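# Seat the front ring on the blade cage

## Task

Place the front ring down onto the blade cage so that each of its upper tabs passes through its matching slot, without undoing anything that was already in place at the start; the result must hold on its own once the robot lets go.

## Robot and tools

Robot: two six-joint industrial arms, left_arm and right_arm, each ending in a sixteen-motor, four-digit hand (three fingers plus a thumb). right_arm has a right hand; left_arm has its mirror image, a left hand. Names do not match image sides.

Scene frame: origin on the floor plane z = 0, beneath the midpoint between the two arm bases, which sit 0.90 m above it. +x points forward (both arms face that way), +z points up, and left_arm sits on the +y side. Positions are in metres, orientations are wxyz quaternions, and velocities are in m/s and rad/s.

Hand point: a reference spot just in front of the palm, near the index and middle knuckles. In its own axes, +z runs along the straight fingers toward the tips, and +y points out of the palm face. On the right hand +x points away from the thumb; on the left hand it points toward the thumb. A fixed mast sticks out near the wrist on the palm side and can strike things. Fingertips have rubber caps.

The 48-number row is used by execute_actions and move. One flat list covers both arms, always all 48 numbers, each in [-1, 1]:
1-6: left_arm dx, dy, dz, rx, ry, rz.
7-22: the left hand's sixteen hinge goals.
23-24: left current_limit, speed.
25-30: right_arm dx..rz.
31-46: the right hand's hinge goals.
47-48: right current_limit, speed.

Pose numbers are offsets, not poses. They are measured along the scene axes from that arm's Hand target as it stood when the action or move began. 1.0 equals 0.6 m of travel or 180 degrees of turn. rx, ry and rz form a single rotation vector, applied about the Hand target's position. Within one action, every row is counted from the same starting pose. Sending an offset again therefore moves the arm further. Six zeros re-request the current Hand target. Any single step can change the commanded orientation by at most 32 degrees.

The hinge numbers are absolute goals, mapped linearly between each hinge's two stops. They run in this order: index_mcp, index_abd, index_pip, index_dip, middle_mcp, middle_abd, middle_pip, middle_dip, ring_mcp, ring_abd, ring_pip, ring_dip, thumb_cmc, thumb_axl, thumb_mcp, thumb_ipl.
- A straight finger is about mcp +0.75, abd 0, pip +0.58, dip +0.70. Lower values curl the finger toward the palm.
- The thumb is flat beside the palm at about cmc +0.71, axl +0.68, mcp +0.23, ipl +0.17.
- A zero is a real goal. To leave a hand unchanged, copy back its hand_goal, hand_current_limit and hand_speed.

current_limit maps -1..+1 to 0..550 mA, with a floor of 11 mA. speed maps to (speed+1)/2 of 8.5 rad/s. They start at +0.4 and -0.6, and whatever was last sent stays in force.

execute_actions(actions, cameras): actions is a list of actions. Each action is up to 15 rows, one per 1/30 s step; if it has fewer, its last row is held to fill the 15 steps. An empty list returns state plus images.

move(target, speed, blend, stop_force, zero, blocking, cameras): drives straight-line paths toward target, which is one row or a list of up to 15 rows.
- Every row's offsets count from the Hand target at the start of the move.
- speed is in m/s, 0.002-3.2, default 0.25; turning is capped at twice that value in rad/s.
- blend is the corner rounding in m; 0 means a stop at each target.
- stop_force is 4-120 N. It ends an arm's path when the wrist sensor feels that much push against the motion. Leave it out when moving away from a contact, and do not rely on it during rotations.
- zero (default true) re-zeros the sensor before the move. blocking=false returns early and cannot be combined with stop_force.
- Total path time is capped at 10 s. Paths do not avoid obstacles or the other arm, so route around an arm's own base rather than near it.

Other tools:
- wait(seconds 0-10) lets the scene run.
- stop() brakes a running move.
- zoom_image(camera, region [x0,y0,x1,y1], at most 504x504 pixels) enlarges part of the latest image.
- zero_wrist_force(arm) zeros that arm's wrist sensor.
- read_manual gives the licence texts.
- finished_scene ends the scene irreversibly.

Cameras: cam_spot_left, cam_spot_right and cam_spot_wide, each 896x504.

Reading results:
- Hand target is the last commanded pose after clipping; the next offsets are counted from it. The real hand point often rests a little short of it, so add the missing distance if needed.
- hand_goal, hand_measured, hand_current_ma (positive means pushing toward -1) and hand_state are listed per motor in the order above. hand_state reads moving, goal, blocked or overload.
- The move line gives the ending (done, off_target, moving, held, fault) and any limits (paced = clipped, held = steps withheld).
- Wrist force and torque are given in the end-effector's own axes.
- A Joint velocities line marked within noise means the arm is still.

Avoid:
- Fast contacts, and targets placed beyond a firm surface. A force near 150 N or an over-limit joint torque (wrist joints 48 N m) stops the arm for 10 s.
- Any contact between the two arms. The clearance check does not stop fingers.
- Dropping the ring or releasing it while it still moves; hard hits on fixed or heavy objects.
- Motor currents of 495 mA or more for 5 s, which shut the motor down.
- Motor temperatures reaching 85 °C (a MOTOR HOT warning appears at 70 °C), which brake the arm.

A passing disturbance may occasionally nudge loose parts.

Each tool is called after "Request:" as name([rows], argument=value, ...), one row to a line, values as JSON.

## Session

Request:
execute_actions(actions=[])

Scene clock: 0.00 s.
left_arm: end_effector_position=(+0.1338, +0.5612, +1.2736) hand_goal=(+0.754, +0.000, +0.576, +0.696, +0.754, +0.000, +0.576, +0.696, +0.754, +0.000, +0.576, +0.696, +0.714, +0.678, +0.226, +0.168) hand_measured=(+0.754, +0.000, +0.576, +0.696, +0.754, +0.000, +0.576, +0.696, +0.754, +0.000, +0.576, +0.696, +0.714, +0.678, +0.226, +0.168) hand_current_ma=(+0, +0, +0, +0, +0, +0, +0, +0, +0, +0, +0, +0, +0, +0, +0, +0) hand_state=(goal, goal, goal, goal, goal, goal, goal, goal, goal, goal, goal, goal, goal, goal, goal, goal) hand_current_limit=0.40 hand_speed=-0.60 end_effector_quat_wxyz=(-0.108, +0.077, +0.931, -0.340) | right_arm: end_effector_position=(+0.1472, -0.5341, +1.1987) hand_goal=(+0.754, +0.000, +0.576, +0.696, +0.754, +0.000, +0.576, +0.696, +0.754, +0.000, +0.576, +0.696, +0.714, +0.678, +0.226, +0.168) hand_measured=(+0.754, +0.000, +0.576, +0.696, +0.754, +0.000, +0.576, +0.696, +0.754, +0.000, +0.576, +0.696, +0.714, +0.678, +0.226, +0.168) hand_current_ma=(+0, +0, +0, +0, +0, +0, +0, +0, +0, +0, +0, +0, +0, +0, +0, +0) hand_state=(goal, goal, goal, goal, goal, goal, goal, goal, goal, goal, goal, goal, goal, goal, goal, goal) hand_current_limit=0.40 hand_speed=-0.60 end_effector_quat_wxyz=(-0.132, +0.065, +0.932, -0.331)
Joint positions: left_arm=[-0.431 -2.06 2.25 1.344 2.3 1.29] | right_arm=[-0.428 -2.06 2.386 1.265 2.3 1.29]
Joint velocities: within noise
Joint torques (N m): no reading
Motor temperatures (°C): left_arm=[30 33 38 39 41 46] | right_arm=[34 33 32 43 40 40]
Wrist force (N): no reading
Wrist torque (N m): no reading
Wrist force, peak (N): no reading
Hand target: left_arm +0.1338, +0.5612, +1.2736; -0.108, +0.077, +0.931, -0.340 | right_arm +0.1472, -0.5341, +1.1987; -0.132, +0.065, +0.932, -0.331

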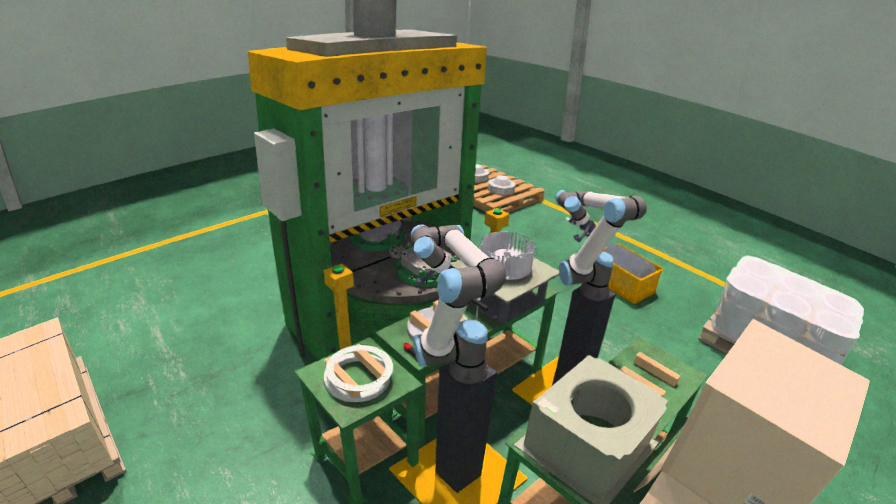

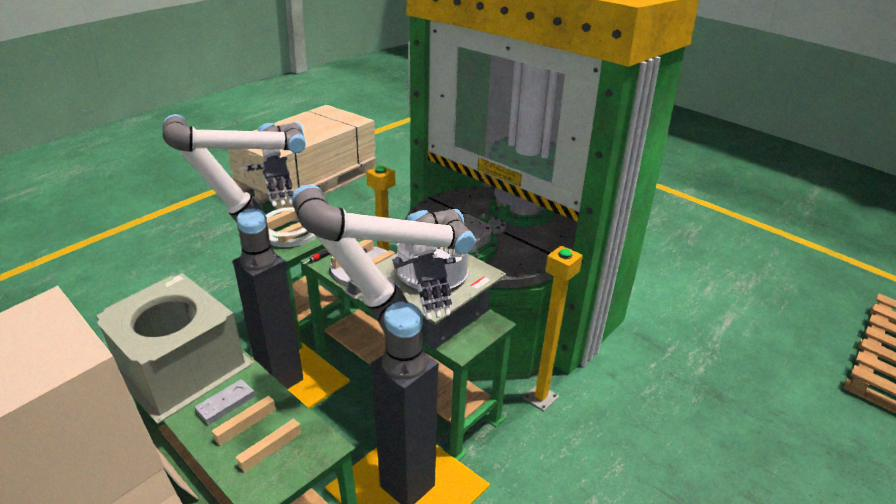

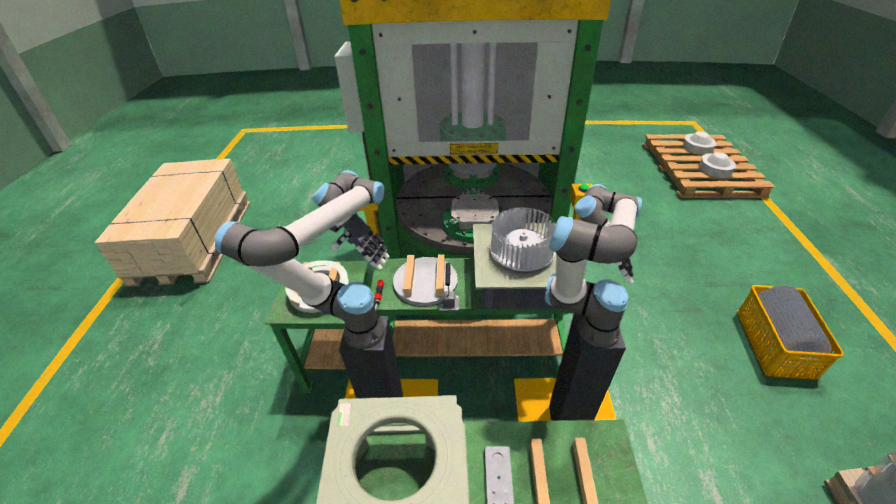

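Request:
zoom_image(camera="cam_spot_wide", region=[460, 190, 600, 300])

Request:
zoom_image(camera="cam_spot_wide", region=[260, 230, 480, 340])

Request:
zoom_image(camera="cam_spot_left", region=[290, 320, 440, 420])

Request:
zoom_image(camera="cam_spot_left", region=[380, 220, 570, 360])

Request:
zoom_image(camera="cam_spot_right", region=[240, 190, 520, 350])

Scaled by 3.600.

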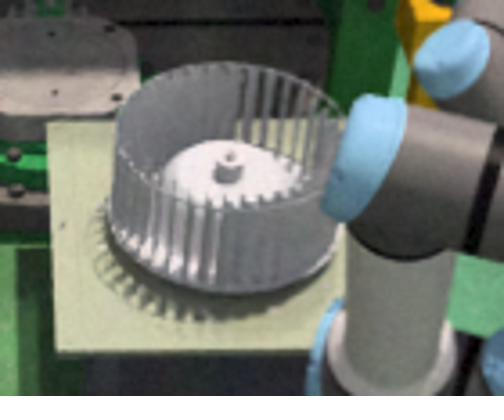

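Scaled by 2.291.

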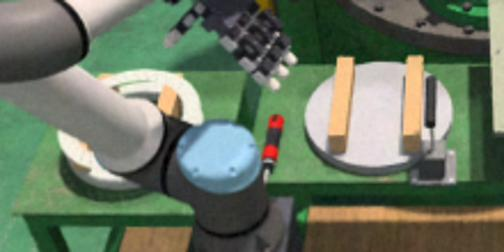

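Scaled by 3.360.

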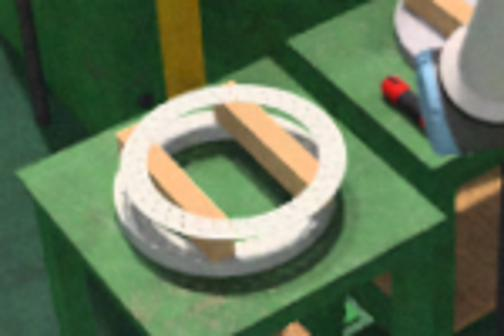

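Scaled by 2.653.

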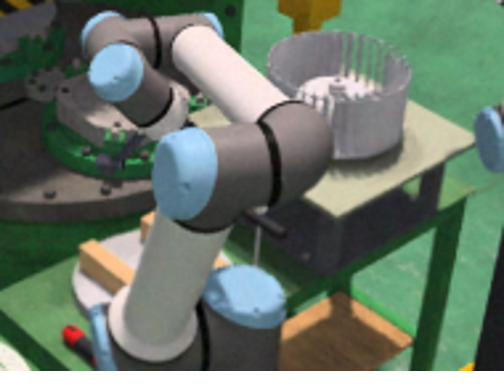

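Scaled by 1.800.

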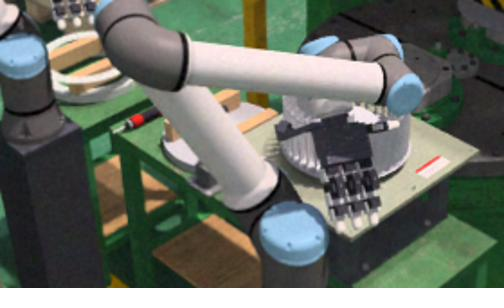

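Request:
zoom_image(camera="cam_spot_left", region=[320, 340, 400, 405])

Request:
zoom_image(camera="cam_spot_left", region=[470, 225, 550, 290])

Request:
zoom_image(camera="cam_spot_right", region=[250, 190, 340, 260])

Scaled by 6.300.

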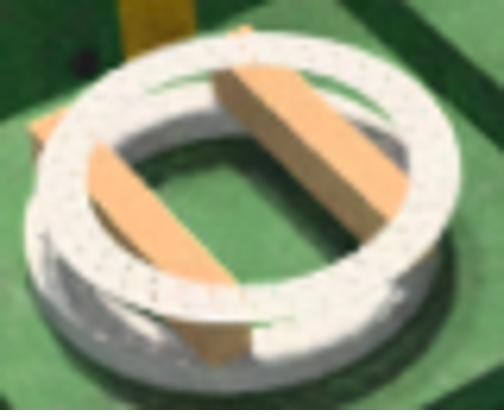

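Scaled by 6.300.

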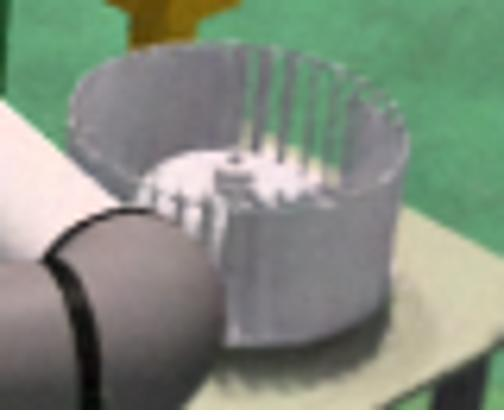

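Scaled by 5.600.

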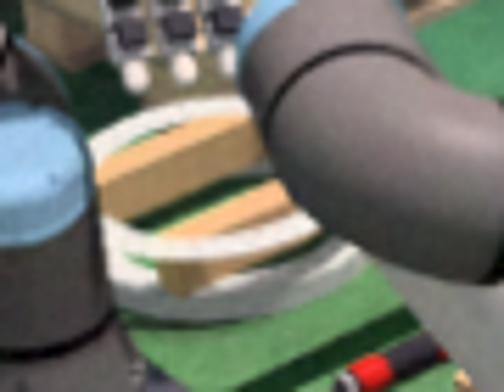

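Request:
zoom_image(camera="cam_spot_wide", region=[490, 200, 560, 275])

Request:
zoom_image(camera="cam_spot_wide", region=[270, 250, 360, 320])

Request:
zoom_image(camera="cam_spot_right", region=[390, 210, 500, 320])

Request:
zoom_image(camera="cam_spot_left", region=[325, 345, 365, 380])

Scaled by 6.720.

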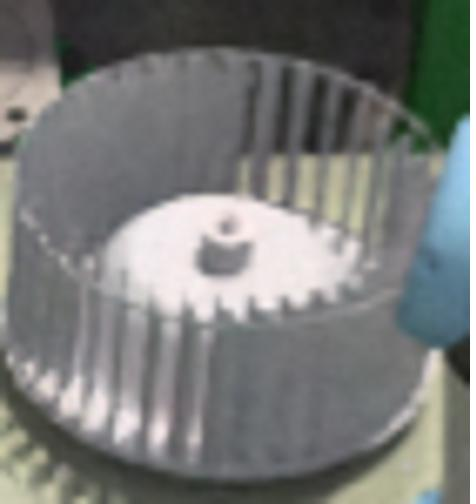

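Scaled by 5.600.

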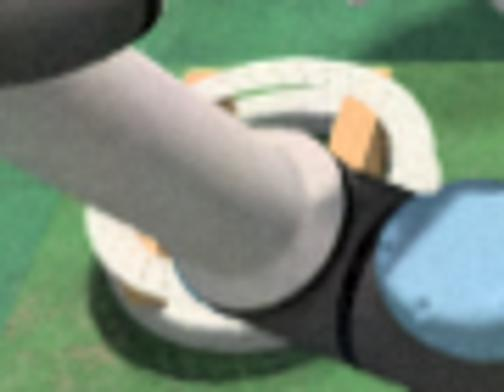

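Scaled by 4.582.

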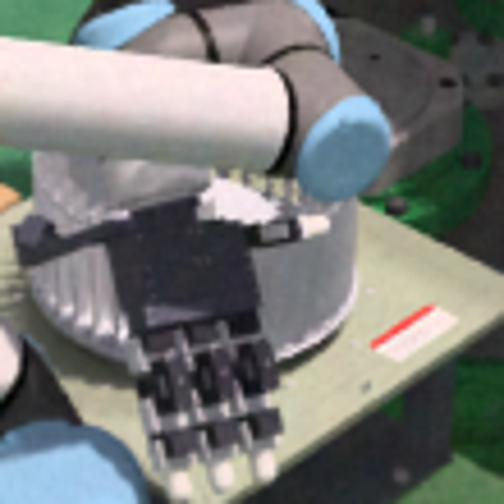

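Scaled by 12.600.

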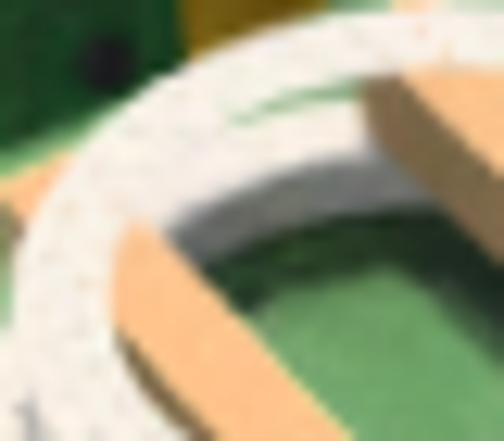

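Request:
zoom_image(camera="cam_spot_wide", region=[320, 210, 400, 280])

Request:
zoom_image(camera="cam_spot_right", region=[235, 140, 315, 210])

Request:
zoom_image(camera="cam_spot_left", region=[540, 180, 640, 270])

Request:
zoom_image(camera="cam_spot_left", region=[390, 220, 510, 310])

Request:
zoom_image(camera="cam_spot_wide", region=[570, 180, 650, 290])

Scaled by 6.300.

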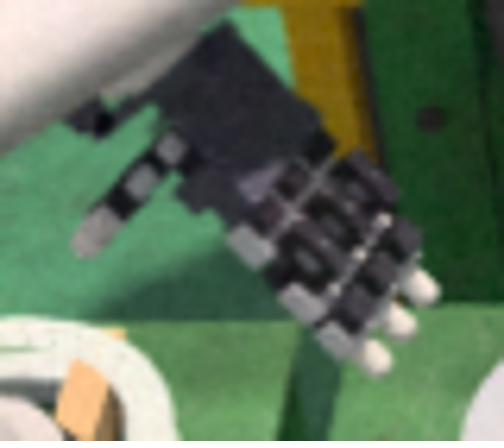

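Scaled by 6.300.

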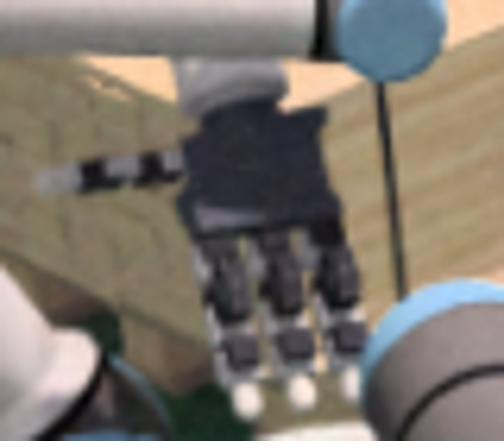

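Scaled by 5.040.

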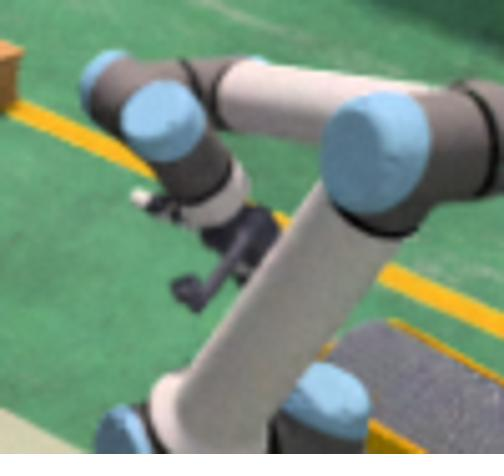

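Scaled by 4.200.

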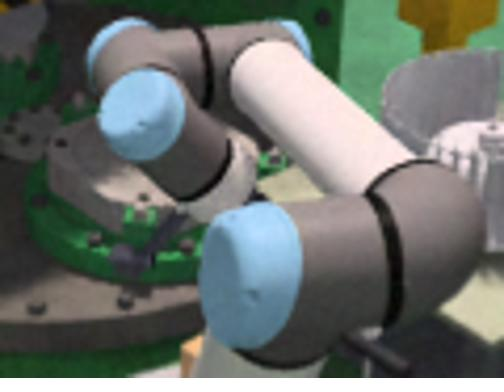

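Scaled by 4.582.

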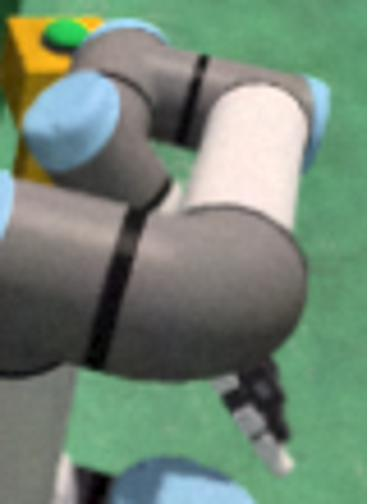

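Request:
move(target=[0.5, -0.3, 0.15, 0,0,0, 0.754,0,0.576,0.696,0.754,0,0.576,0.696,0.754,0,0.576,0.696,0.714,0.678,0.226,0.168,0.4,-0.6, 0.0,-0.5,0.2,0,0,0, 0.754,0,0.576,0.696,0.754,0,0.576,0.696,0.754,0,0.576,0.696,0.714,0.678,0.226,0.168,0.4,-0.6], cameras=["all"])

Scene clock: 13.27 s.
left_arm: end_effector_position=(+0.4337, +0.3813, +1.3636) hand_goal=(+0.754, +0.000, +0.576, +0.696, +0.754, +0.000, +0.576, +0.696, +0.754, +0.000, +0.576, +0.696, +0.714, +0.678, +0.226, +0.168) hand_measured=(+0.748, +0.000, +0.576, +0.696, +0.748, +0.000, +0.576, +0.696, +0.748, +0.000, +0.576, +0.696, +0.710, +0.678, +0.224, +0.168) hand_current_ma=(-25, +0, +3, +0, -24, +0, +3, +0, -24, +0, +3, +0, -16, -3, -5, -1) hand_state=(goal, goal, goal, goal, goal, goal, goal, goal, goal, goal, goal, goal, goal, goal, goal, goal) hand_current_limit=0.40 hand_speed=-0.60 end_effector_quat_wxyz=(-0.108, +0.077, +0.931, -0.340) | right_arm: end_effector_position=(+0.1471, -0.8340, +1.3186) hand_goal=(+0.754, +0.000, +0.576, +0.696, +0.754, +0.000, +0.576, +0.696, +0.754, +0.000, +0.576, +0.696, +0.714, +0.678, +0.226, +0.168) hand_measured=(+0.748, +0.000, +0.576, +0.696, +0.748, +0.000, +0.576, +0.696, +0.748, +0.000, +0.576, +0.696, +0.710, +0.678, +0.224, +0.168) hand_current_ma=(-14, +0, +1, +0, -16, +0, +1, +0, -14, +0, +1, +0, -11, -2, -4, -1) hand_state=(goal, goal, goal, goal, goal, goal, goal, goal, goal, goal, goal, goal, goal, goal, goal, goal) hand_current_limit=0.40 hand_speed=-0.60 end_effector_quat_wxyz=(-0.132, +0.065, +0.932, -0.331)
Joint positions: left_arm=[-0.508 -1.501 1.642 1.325 2.294 1.187] | right_arm=[-1.474 -2.012 2.014 0.917 1.924 0.115]
Joint torques (N m): left_arm=[5.67 -32.47 -44.8 6.18 2.99 2.49] | right_arm=[-17.95 6.79 -50.32 3.03 -1.71 -2.53]
Wrist force (N): left_arm=[0.2 0.3 0.4] | right_arm=[0.9 0.2 0.0]
Wrist torque (N m): left_arm=[-0.04 -0.03 0.09] | right_arm=[-0.01 -0.13 0.27]
Wrist force, peak (N): left_arm=[1.3 0.9 0.0] | right_arm=[1.3 -0.5 0.2]
Hand target: left_arm +0.4338, +0.3812, +1.3636; -0.108, +0.077, +0.931, -0.340 | right_arm +0.1472, -0.8341, +1.3187; -0.132, +0.065, +0.932, -0.331
Off the commanded pose: left_arm 0.000 m, 0 deg | right_arm 0.000 m, 0 deg.
move: done

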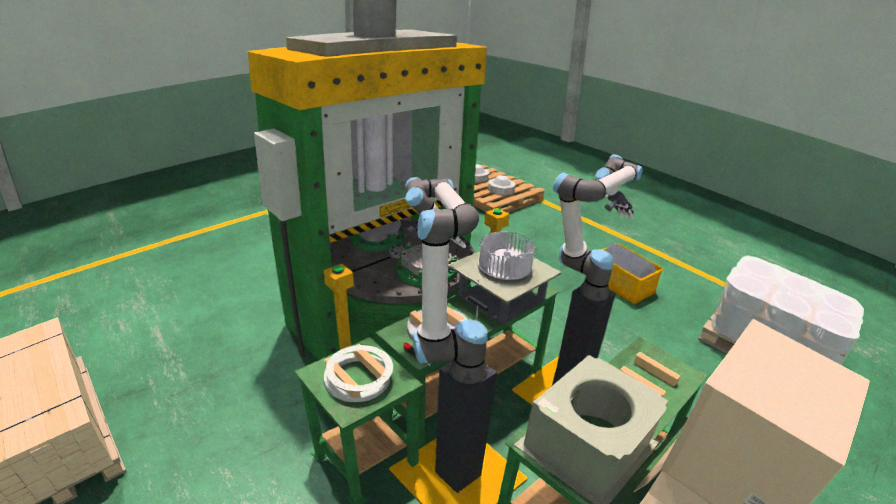

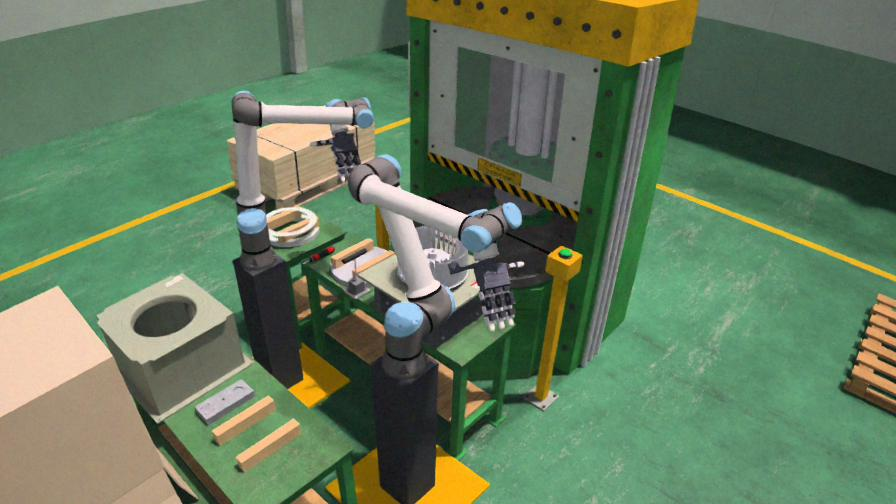

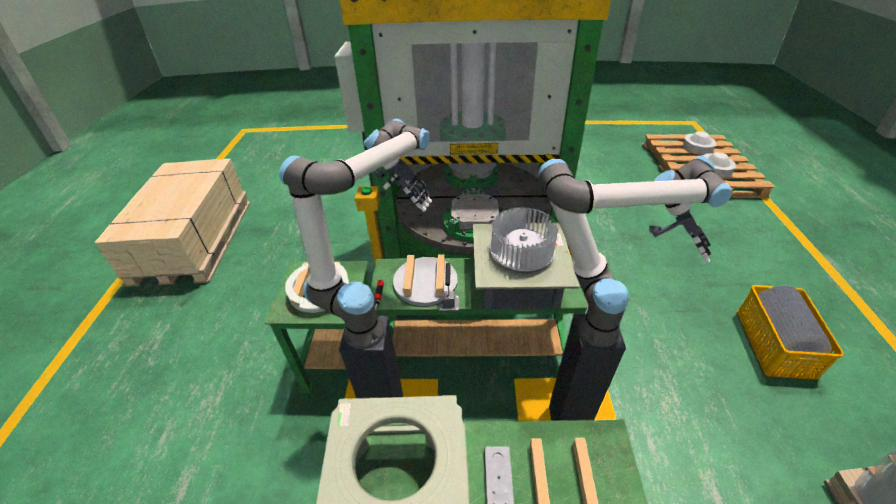

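Request:
zoom_image(camera="cam_spot_right", region=[390, 220, 480, 300])

Request:
zoom_image(camera="cam_spot_left", region=[465, 220, 555, 290])

Request:
zoom_image(camera="cam_spot_wide", region=[480, 200, 570, 280])

Request:
zoom_image(camera="cam_spot_right", region=[250, 195, 340, 260])

Request:
zoom_image(camera="cam_spot_wide", region=[280, 250, 370, 320])

Scaled by 5.600.

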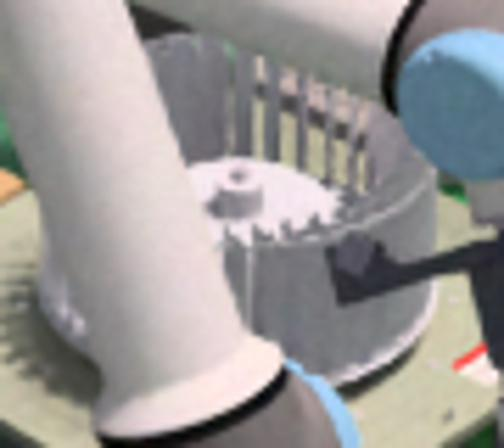

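Scaled by 5.600.

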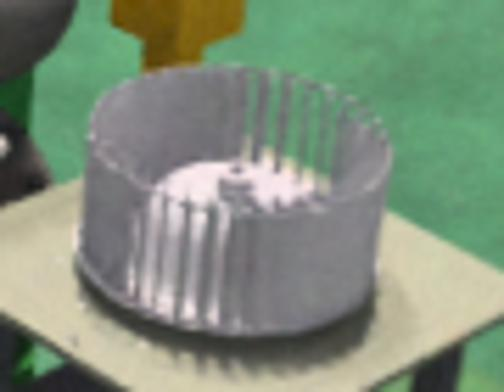

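Scaled by 5.600.

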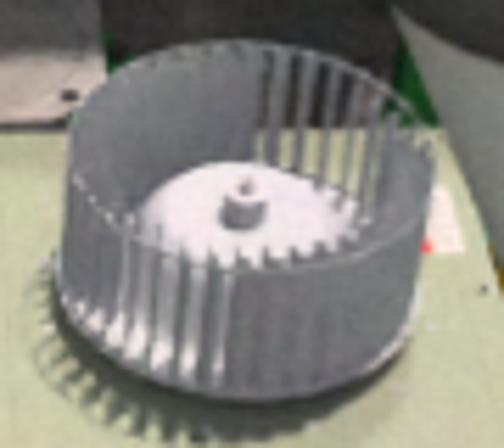

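Scaled by 5.600.

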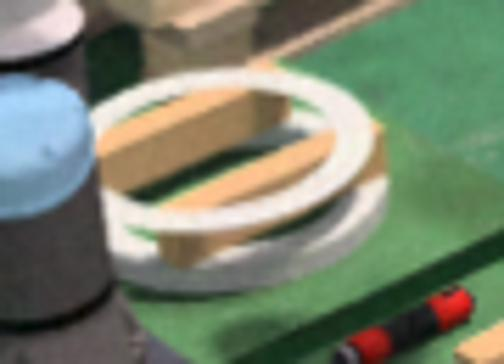

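Scaled by 5.600.

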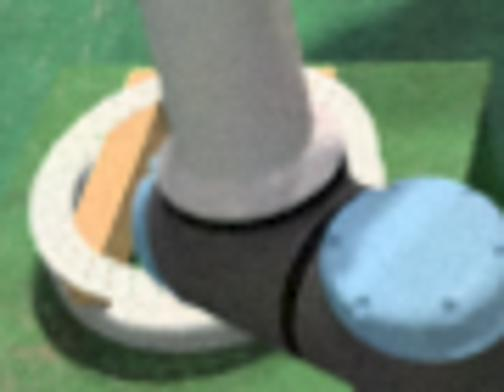

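Request:
zoom_image(camera="cam_spot_wide", region=[380, 140, 450, 220])

Request:
zoom_image(camera="cam_spot_wide", region=[640, 190, 730, 270])

Request:
zoom_image(camera="cam_spot_right", region=[310, 120, 380, 190])

Request:
zoom_image(camera="cam_spot_right", region=[440, 240, 540, 340])

Request:
zoom_image(camera="cam_spot_left", region=[440, 200, 500, 270])

Request:
zoom_image(camera="cam_spot_left", region=[590, 150, 650, 230])

Scaled by 6.300.

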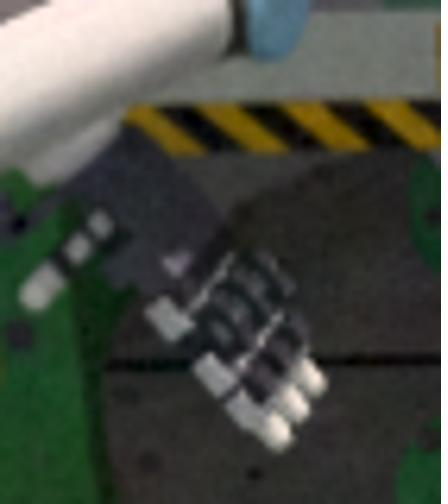

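Scaled by 5.600.

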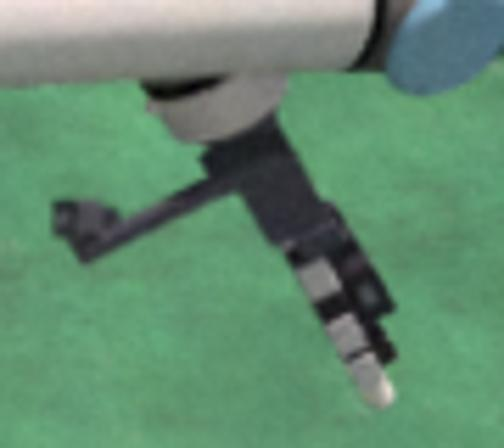

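Scaled by 7.200.

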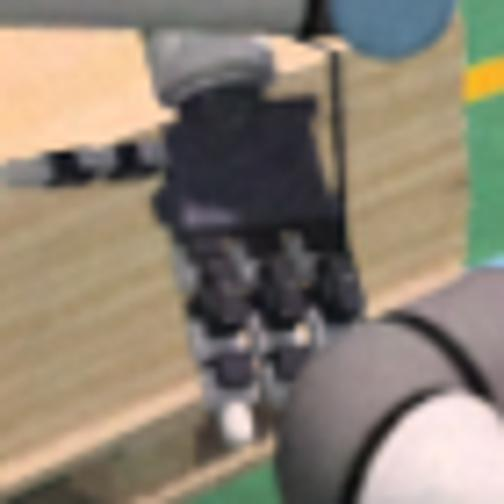

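Scaled by 5.040.

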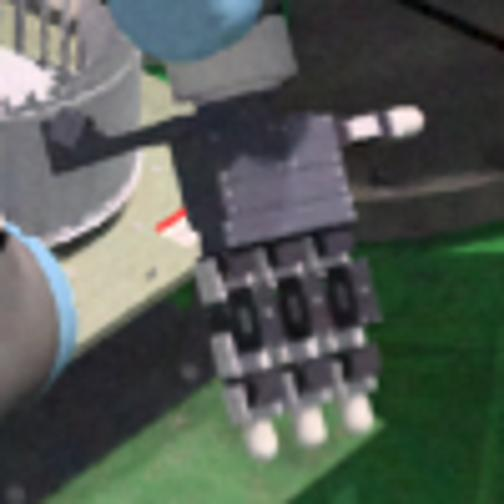

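Scaled by 7.200.

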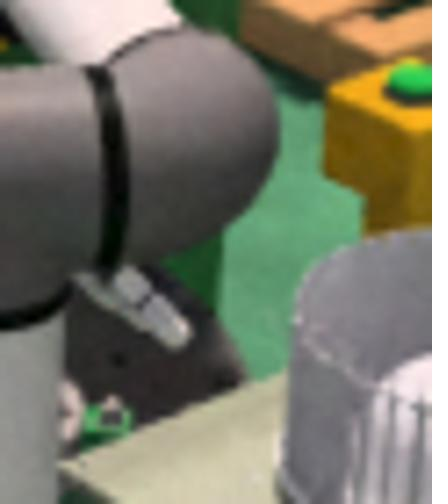

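Scaled by 6.300.

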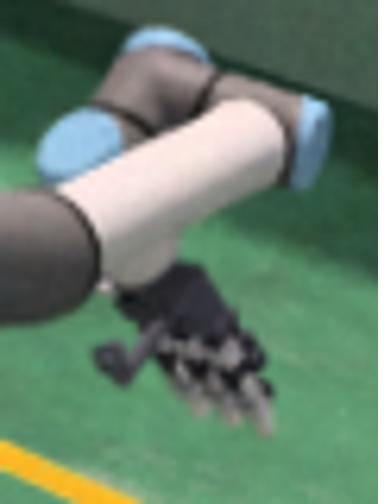

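Request:
move(target=[0, 0, 0, 0,0,0, 1,0,1,0.696,1,0,1,0.696,1,0,1,0.696,-0.643,0.678,-0.67,0.168,0.4,-0.6, 0.0,0,0,0,0,0, 0.754,0,0.576,0.696,0.754,0,0.576,0.696,0.754,0,0.576,0.696,0.714,0.678,0.226,0.168,0.4,-0.6])

Request:
move(target=[-0.173, 0.765, -0.356, 0.037,-0.0402,0.569, 1,0,1,0.696,1,0,1,0.696,1,0,1,0.696,-0.643,0.678,-0.67,0.168,0.4,-0.6, 0.0,0,0,0,0,0, 0.754,0,0.576,0.696,0.754,0,0.576,0.696,0.754,0,0.576,0.696,0.714,0.678,0.226,0.168,0.4,-0.6], cameras=["all"])

Scene clock: 43.83 s.
left_arm: end_effector_position=(+0.4338, +0.3812, +1.3636) hand_goal=(+1.000, +0.000, +1.000, +0.696, +1.000, +0.000, +1.000, +0.696, +1.000, +0.000, +1.000, +0.696, -0.642, +0.678, -0.670, +0.168) hand_measured=(+0.978, +0.000, +0.992, +0.696, +0.978, +0.000, +0.992, +0.696, +0.980, +0.000, +0.992, +0.696, -0.640, +0.678, -0.664, +0.168) hand_current_ma=(-104, +0, -38, +0, -100, +0, -31, +0, -97, +0, -35, +0, +8, -3, +32, -1) hand_state=(blocked, goal, goal, goal, blocked, goal, goal, goal, blocked, goal, goal, goal, goal, goal, goal, goal) hand_current_limit=0.40 hand_speed=-0.60 end_effector_quat_wxyz=(-0.108, +0.077, +0.931, -0.340) | right_arm: end_effector_position=(+0.1472, -0.8341, +1.3187) hand_goal=(+0.754, +0.000, +0.576, +0.696, +0.754, +0.000, +0.576, +0.696, +0.754, +0.000, +0.576, +0.696, +0.714, +0.678, +0.226, +0.168) hand_measured=(+0.748, +0.000, +0.576, +0.696, +0.748, +0.000, +0.576, +0.696, +0.748, +0.000, +0.576, +0.696, +0.710, +0.678, +0.224, +0.168) hand_current_ma=(-14, +0, +1, +0, -16, +0, +1, +0, -14, +0, +1, +0, -11, -2, -4, -1) hand_state=(goal, goal, goal, goal, goal, goal, goal, goal, goal, goal, goal, goal, goal, goal, goal, goal) hand_current_limit=0.40 hand_speed=-0.60 end_effector_quat_wxyz=(-0.132, +0.065, +0.932, -0.331)
Joint positions: left_arm=[-0.508 -1.501 1.642 1.325 2.294 1.187] | right_arm=[-1.475 -2.012 2.013 0.917 1.924 0.115]
Joint torques (N m): left_arm=[13.04 -33.05 -45.73 6.69 2.93 2.33] | right_arm=[-16.17 7.14 -49.78 3.34 -1.44 -2.46]
Wrist force (N): left_arm=[-0.3 0.9 0.5] | right_arm=[1.1 0.2 0.2]
Wrist torque (N m): left_arm=[0.00 0.07 0.00] | right_arm=[-0.03 -0.16 0.28]
Wrist force, peak (N): left_arm=[0.0 0.5 1.0] | right_arm=[1.4 0.3 0.1]
Hand target: left_arm +0.4338, +0.3812, +1.3636; -0.108, +0.077, +0.931, -0.340 | right_arm +0.1472, -0.8341, +1.3187; -0.132, +0.065, +0.932, -0.331
Off the commanded pose: left_arm 0.000 m, 0 deg | right_arm 0.000 m, 0 deg.
move: done

Scene clock: 48.10 s.
left_arm: end_effector_position=(+0.3301, +0.8400, +1.1502) hand_goal=(+1.000, +0.000, +1.000, +0.696, +1.000, +0.000, +1.000, +0.696, +1.000, +0.000, +1.000, +0.696, -0.642, +0.678, -0.670, +0.168) hand_measured=(+0.978, +0.000, +0.992, +0.696, +0.978, +0.000, +0.992, +0.696, +0.980, +0.000, +0.992, +0.696, -0.640, +0.678, -0.664, +0.168) hand_current_ma=(-104, +0, -37, +0, -99, +0, -31, +0, -97, +0, -35, +0, +8, -3, +30, -1) hand_state=(blocked, goal, goal, goal, blocked, goal, goal, goal, blocked, goal, goal, goal, goal, goal, goal, goal) hand_current_limit=0.40 hand_speed=-0.60 end_effector_quat_wxyz=(-0.245, +0.663, -0.663, +0.245) | right_arm: end_effector_position=(+0.1472, -0.8341, +1.3187) hand_goal=(+0.754, +0.000, +0.576, +0.696, +0.754, +0.000, +0.576, +0.696, +0.754, +0.000, +0.576, +0.696, +0.714, +0.678, +0.226, +0.168) hand_measured=(+0.748, +0.000, +0.576, +0.696, +0.748, +0.000, +0.576, +0.696, +0.748, +0.000, +0.576, +0.696, +0.710, +0.678, +0.224, +0.168) hand_current_ma=(-14, +0, +1, +0, -16, +0, +1, +0, -14, +0, +1, +0, -11, -2, -4, -1) hand_state=(goal, goal, goal, goal, goal, goal, goal, goal, goal, goal, goal, goal, goal, goal, goal, goal) hand_current_limit=0.40 hand_speed=-0.60 end_effector_quat_wxyz=(-0.132, +0.065, +0.932, -0.331)
Joint positions: left_arm=[0.466 -1.704 2.104 0.519 1.867 0.365] | right_arm=[-1.475 -2.012 2.013 0.917 1.924 0.115]
Joint torques (N m): left_arm=[14.67 -11.55 -29.45 -0.68 -1.46 -2.25] | right_arm=[-15.29 5.63 -50.12 3.55 -1.61 -2.37]
Wrist force (N): left_arm=[-0.1 0.3 0.5] | right_arm=[1.1 0.3 0.1]
Wrist torque (N m): left_arm=[-0.11 0.05 0.09] | right_arm=[-0.01 -0.15 0.29]
Wrist force, peak (N): left_arm=[-0.7 1.1 0.7] | right_arm=[1.3 0.1 0.4]
Hand target: left_arm +0.3300, +0.8402, +1.1500; -0.245, +0.664, -0.663, +0.245 | right_arm +0.1472, -0.8341, +1.3187; -0.132, +0.065, +0.932, -0.331
Off the commanded pose: left_arm 0.000 m, 0 deg | right_arm 0.000 m, 0 deg.
move: done

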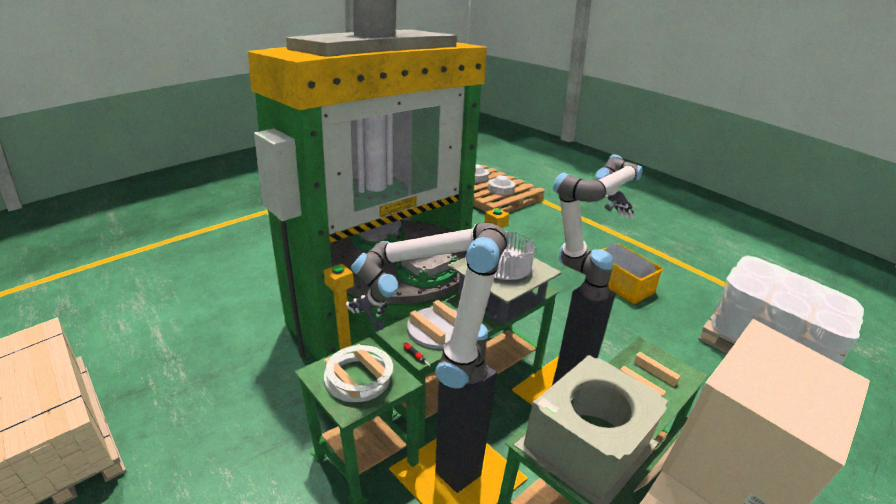

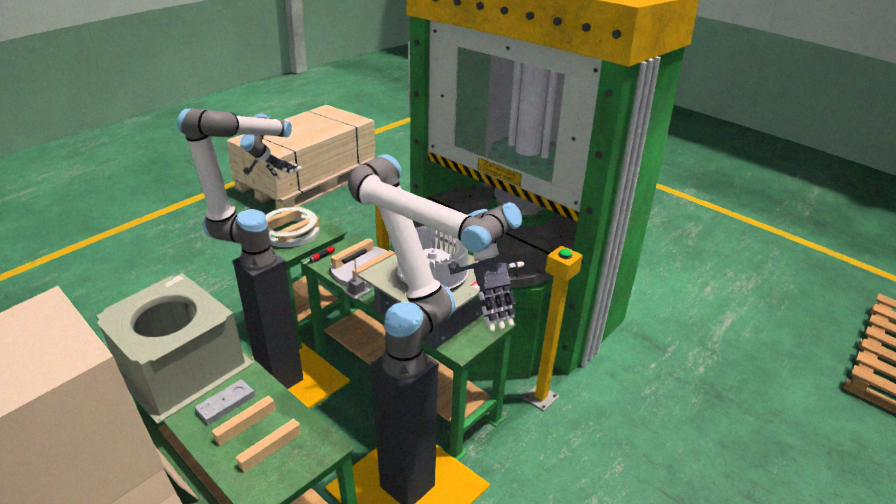

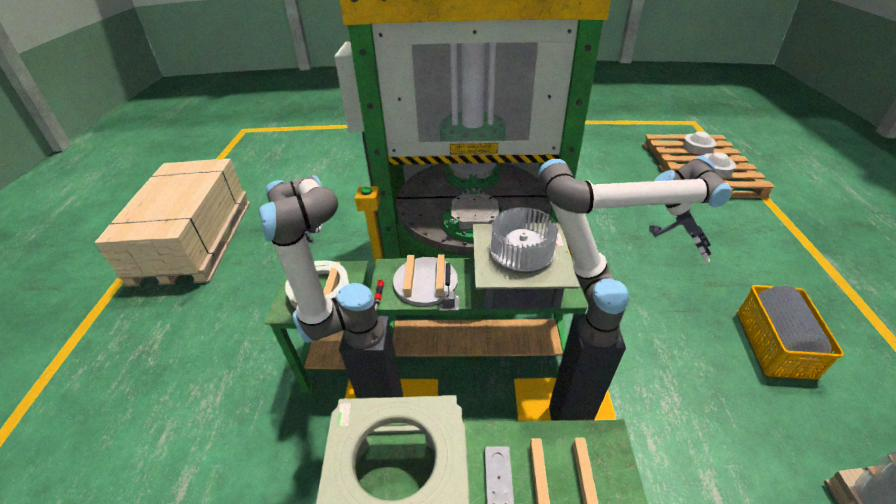

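Request:
zoom_image(camera="cam_spot_left", region=[310, 260, 430, 410])

Request:
zoom_image(camera="cam_spot_left", region=[335, 275, 405, 325])

Request:
zoom_image(camera="cam_spot_right", region=[240, 130, 340, 260])

Request:
zoom_image(camera="cam_spot_wide", region=[270, 190, 370, 320])

Scaled by 3.360.

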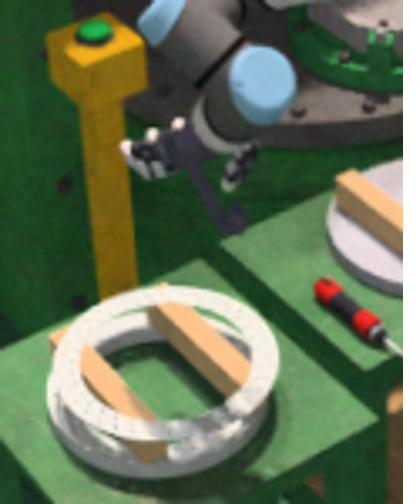

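Scaled by 7.200.

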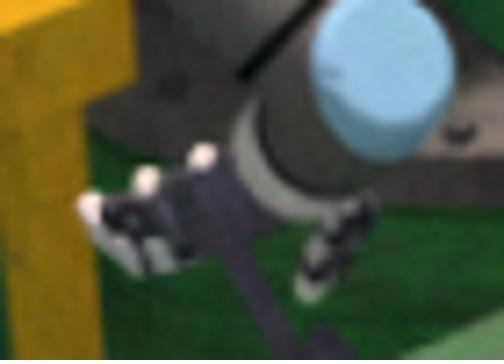

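Scaled by 3.877.

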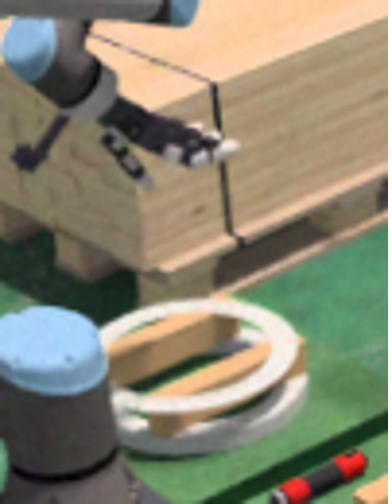

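Scaled by 3.877.

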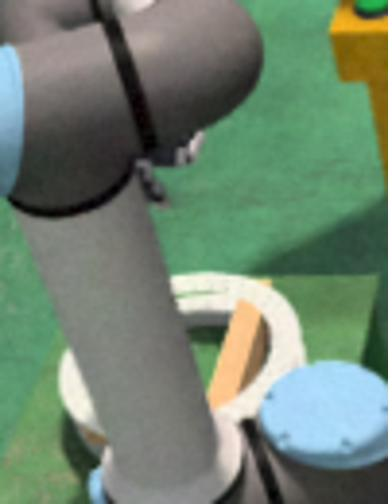

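Request:
move(target=[0, 0, -0.367, 0,0,0, 1,0,1,0.696,1,0,1,0.696,1,0,1,0.696,-0.643,0.678,-0.67,0.168,0.4,-0.6, 0.0,0,0,0,0,0, 0.754,0,0.576,0.696,0.754,0,0.576,0.696,0.754,0,0.576,0.696,0.714,0.678,0.226,0.168,0.4,-0.6], cameras=["all"])

Request:
zoom_image(camera="cam_spot_left", region=[310, 320, 410, 410])

Request:
zoom_image(camera="cam_spot_right", region=[250, 170, 340, 260])

Request:
zoom_image(camera="cam_spot_wide", region=[270, 230, 360, 320])

Scene clock: 50.37 s.
left_arm: end_effector_position=(+0.3300, +0.8402, +0.9300) hand_goal=(+1.000, +0.000, +1.000, +0.696, +1.000, +0.000, +1.000, +0.696, +1.000, +0.000, +1.000, +0.696, -0.642, +0.678, -0.670, +0.168) hand_measured=(+0.978, +0.000, +0.992, +0.696, +0.980, +0.000, +0.992, +0.696, +0.980, +0.000, +0.992, +0.696, -0.640, +0.678, -0.664, +0.168) hand_current_ma=(-101, +0, -36, +0, -96, +0, -30, +0, -94, +0, -33, +0, +8, -3, +29, -1) hand_state=(blocked, goal, goal, goal, blocked, goal, goal, goal, goal, goal, goal, goal, goal, goal, goal, goal) hand_current_limit=0.40 hand_speed=-0.60 end_effector_quat_wxyz=(-0.245, +0.664, -0.663, +0.245) | right_arm: end_effector_position=(+0.1472, -0.8341, +1.3187) hand_goal=(+0.754, +0.000, +0.576, +0.696, +0.754, +0.000, +0.576, +0.696, +0.754, +0.000, +0.576, +0.696, +0.714, +0.678, +0.226, +0.168) hand_measured=(+0.748, +0.000, +0.576, +0.696, +0.748, +0.000, +0.576, +0.696, +0.748, +0.000, +0.576, +0.696, +0.710, +0.678, +0.224, +0.168) hand_current_ma=(-14, +0, +1, +0, -16, +0, +1, +0, -14, +0, +1, +0, -11, -2, -4, -1) hand_state=(goal, goal, goal, goal, goal, goal, goal, goal, goal, goal, goal, goal, goal, goal, goal, goal) hand_current_limit=0.40 hand_speed=-0.60 end_effector_quat_wxyz=(-0.132, +0.065, +0.932, -0.331)
Joint positions: left_arm=[0.466 -1.434 2.319 0.034 1.867 0.364] | right_arm=[-1.475 -2.012 2.013 0.917 1.924 0.115]
Joint torques (N m): left_arm=[14.45 -23.75 -16.93 -0.63 2.22 -1.83] | right_arm=[-16.49 5.04 -49.59 3.29 -1.58 -2.61]
Wrist force (N): left_arm=[0.2 0.9 0.4] | right_arm=[0.9 0.2 0.2]
Wrist torque (N m): left_arm=[-0.03 -0.04 0.13] | right_arm=[-0.03 -0.13 0.27]
Wrist force, peak (N): left_arm=[0.1 1.6 1.5] | right_arm=[1.2 0.5 0.0]
Hand target: left_arm +0.3300, +0.8402, +0.9298; -0.245, +0.664, -0.663, +0.245 | right_arm +0.1472, -0.8341, +1.3187; -0.132, +0.065, +0.932, -0.331
Off the commanded pose: left_arm 0.000 m, 0 deg | right_arm 0.000 m, 0 deg.
move: done

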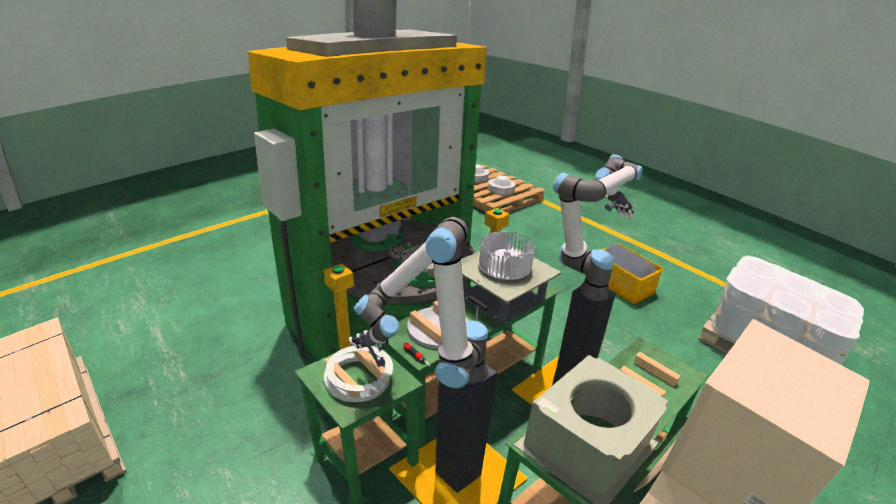

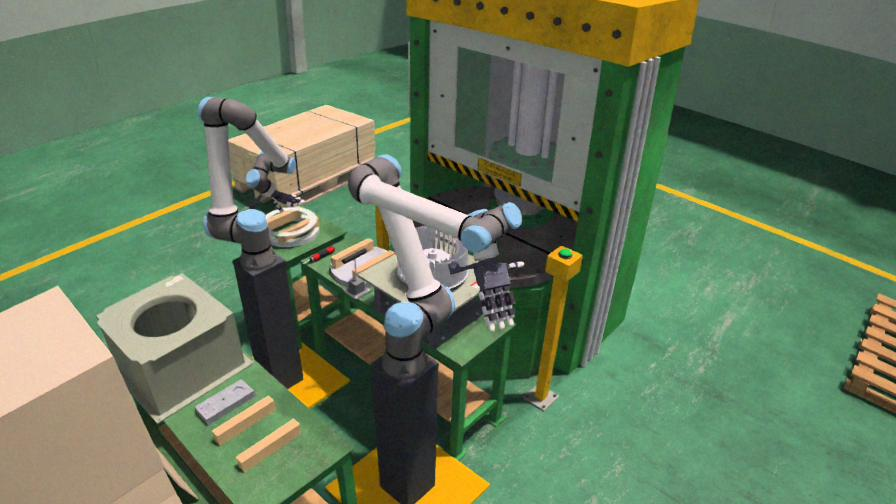

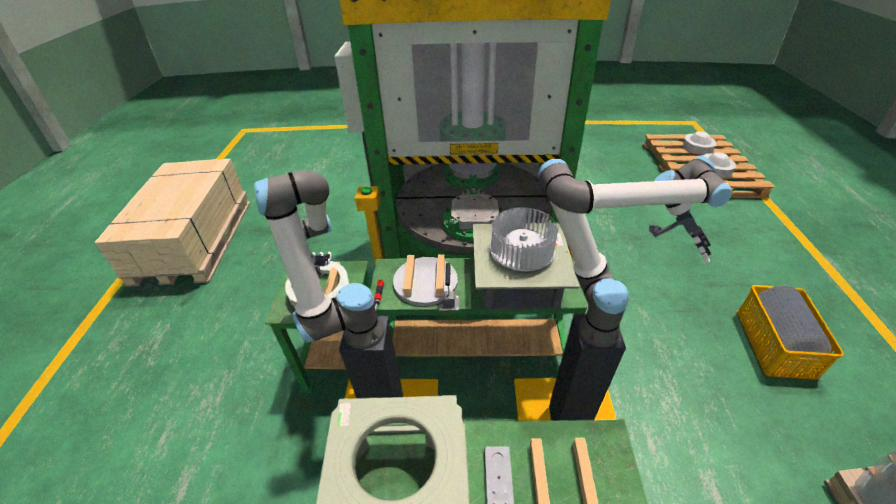

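Scaled by 5.040.

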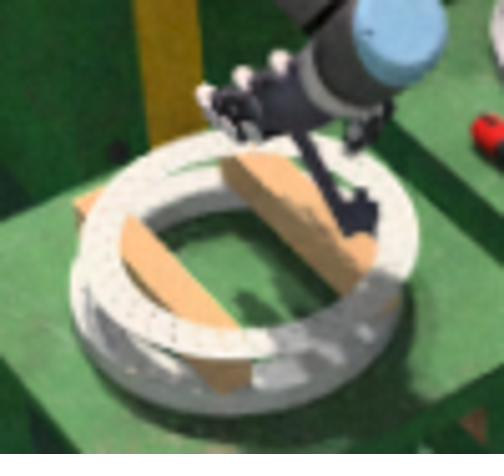

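Scaled by 5.600.

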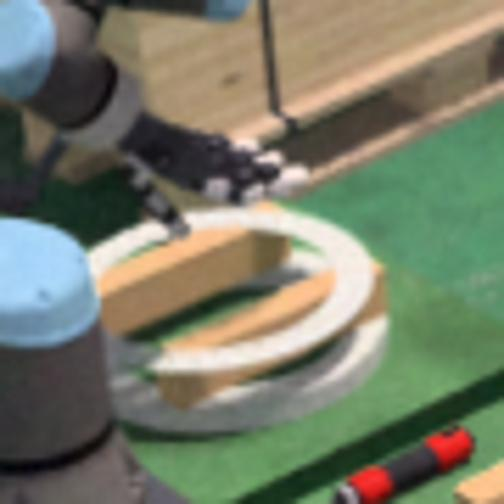

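Scaled by 5.600.

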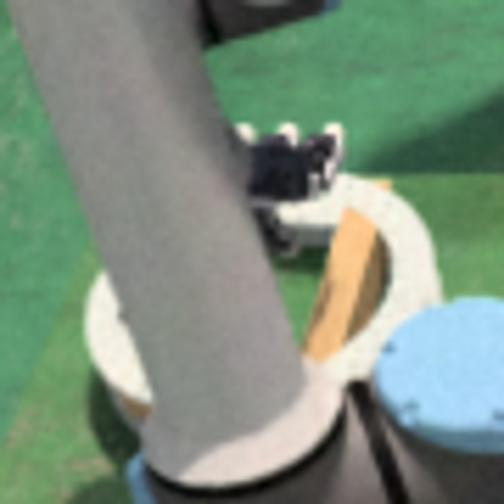

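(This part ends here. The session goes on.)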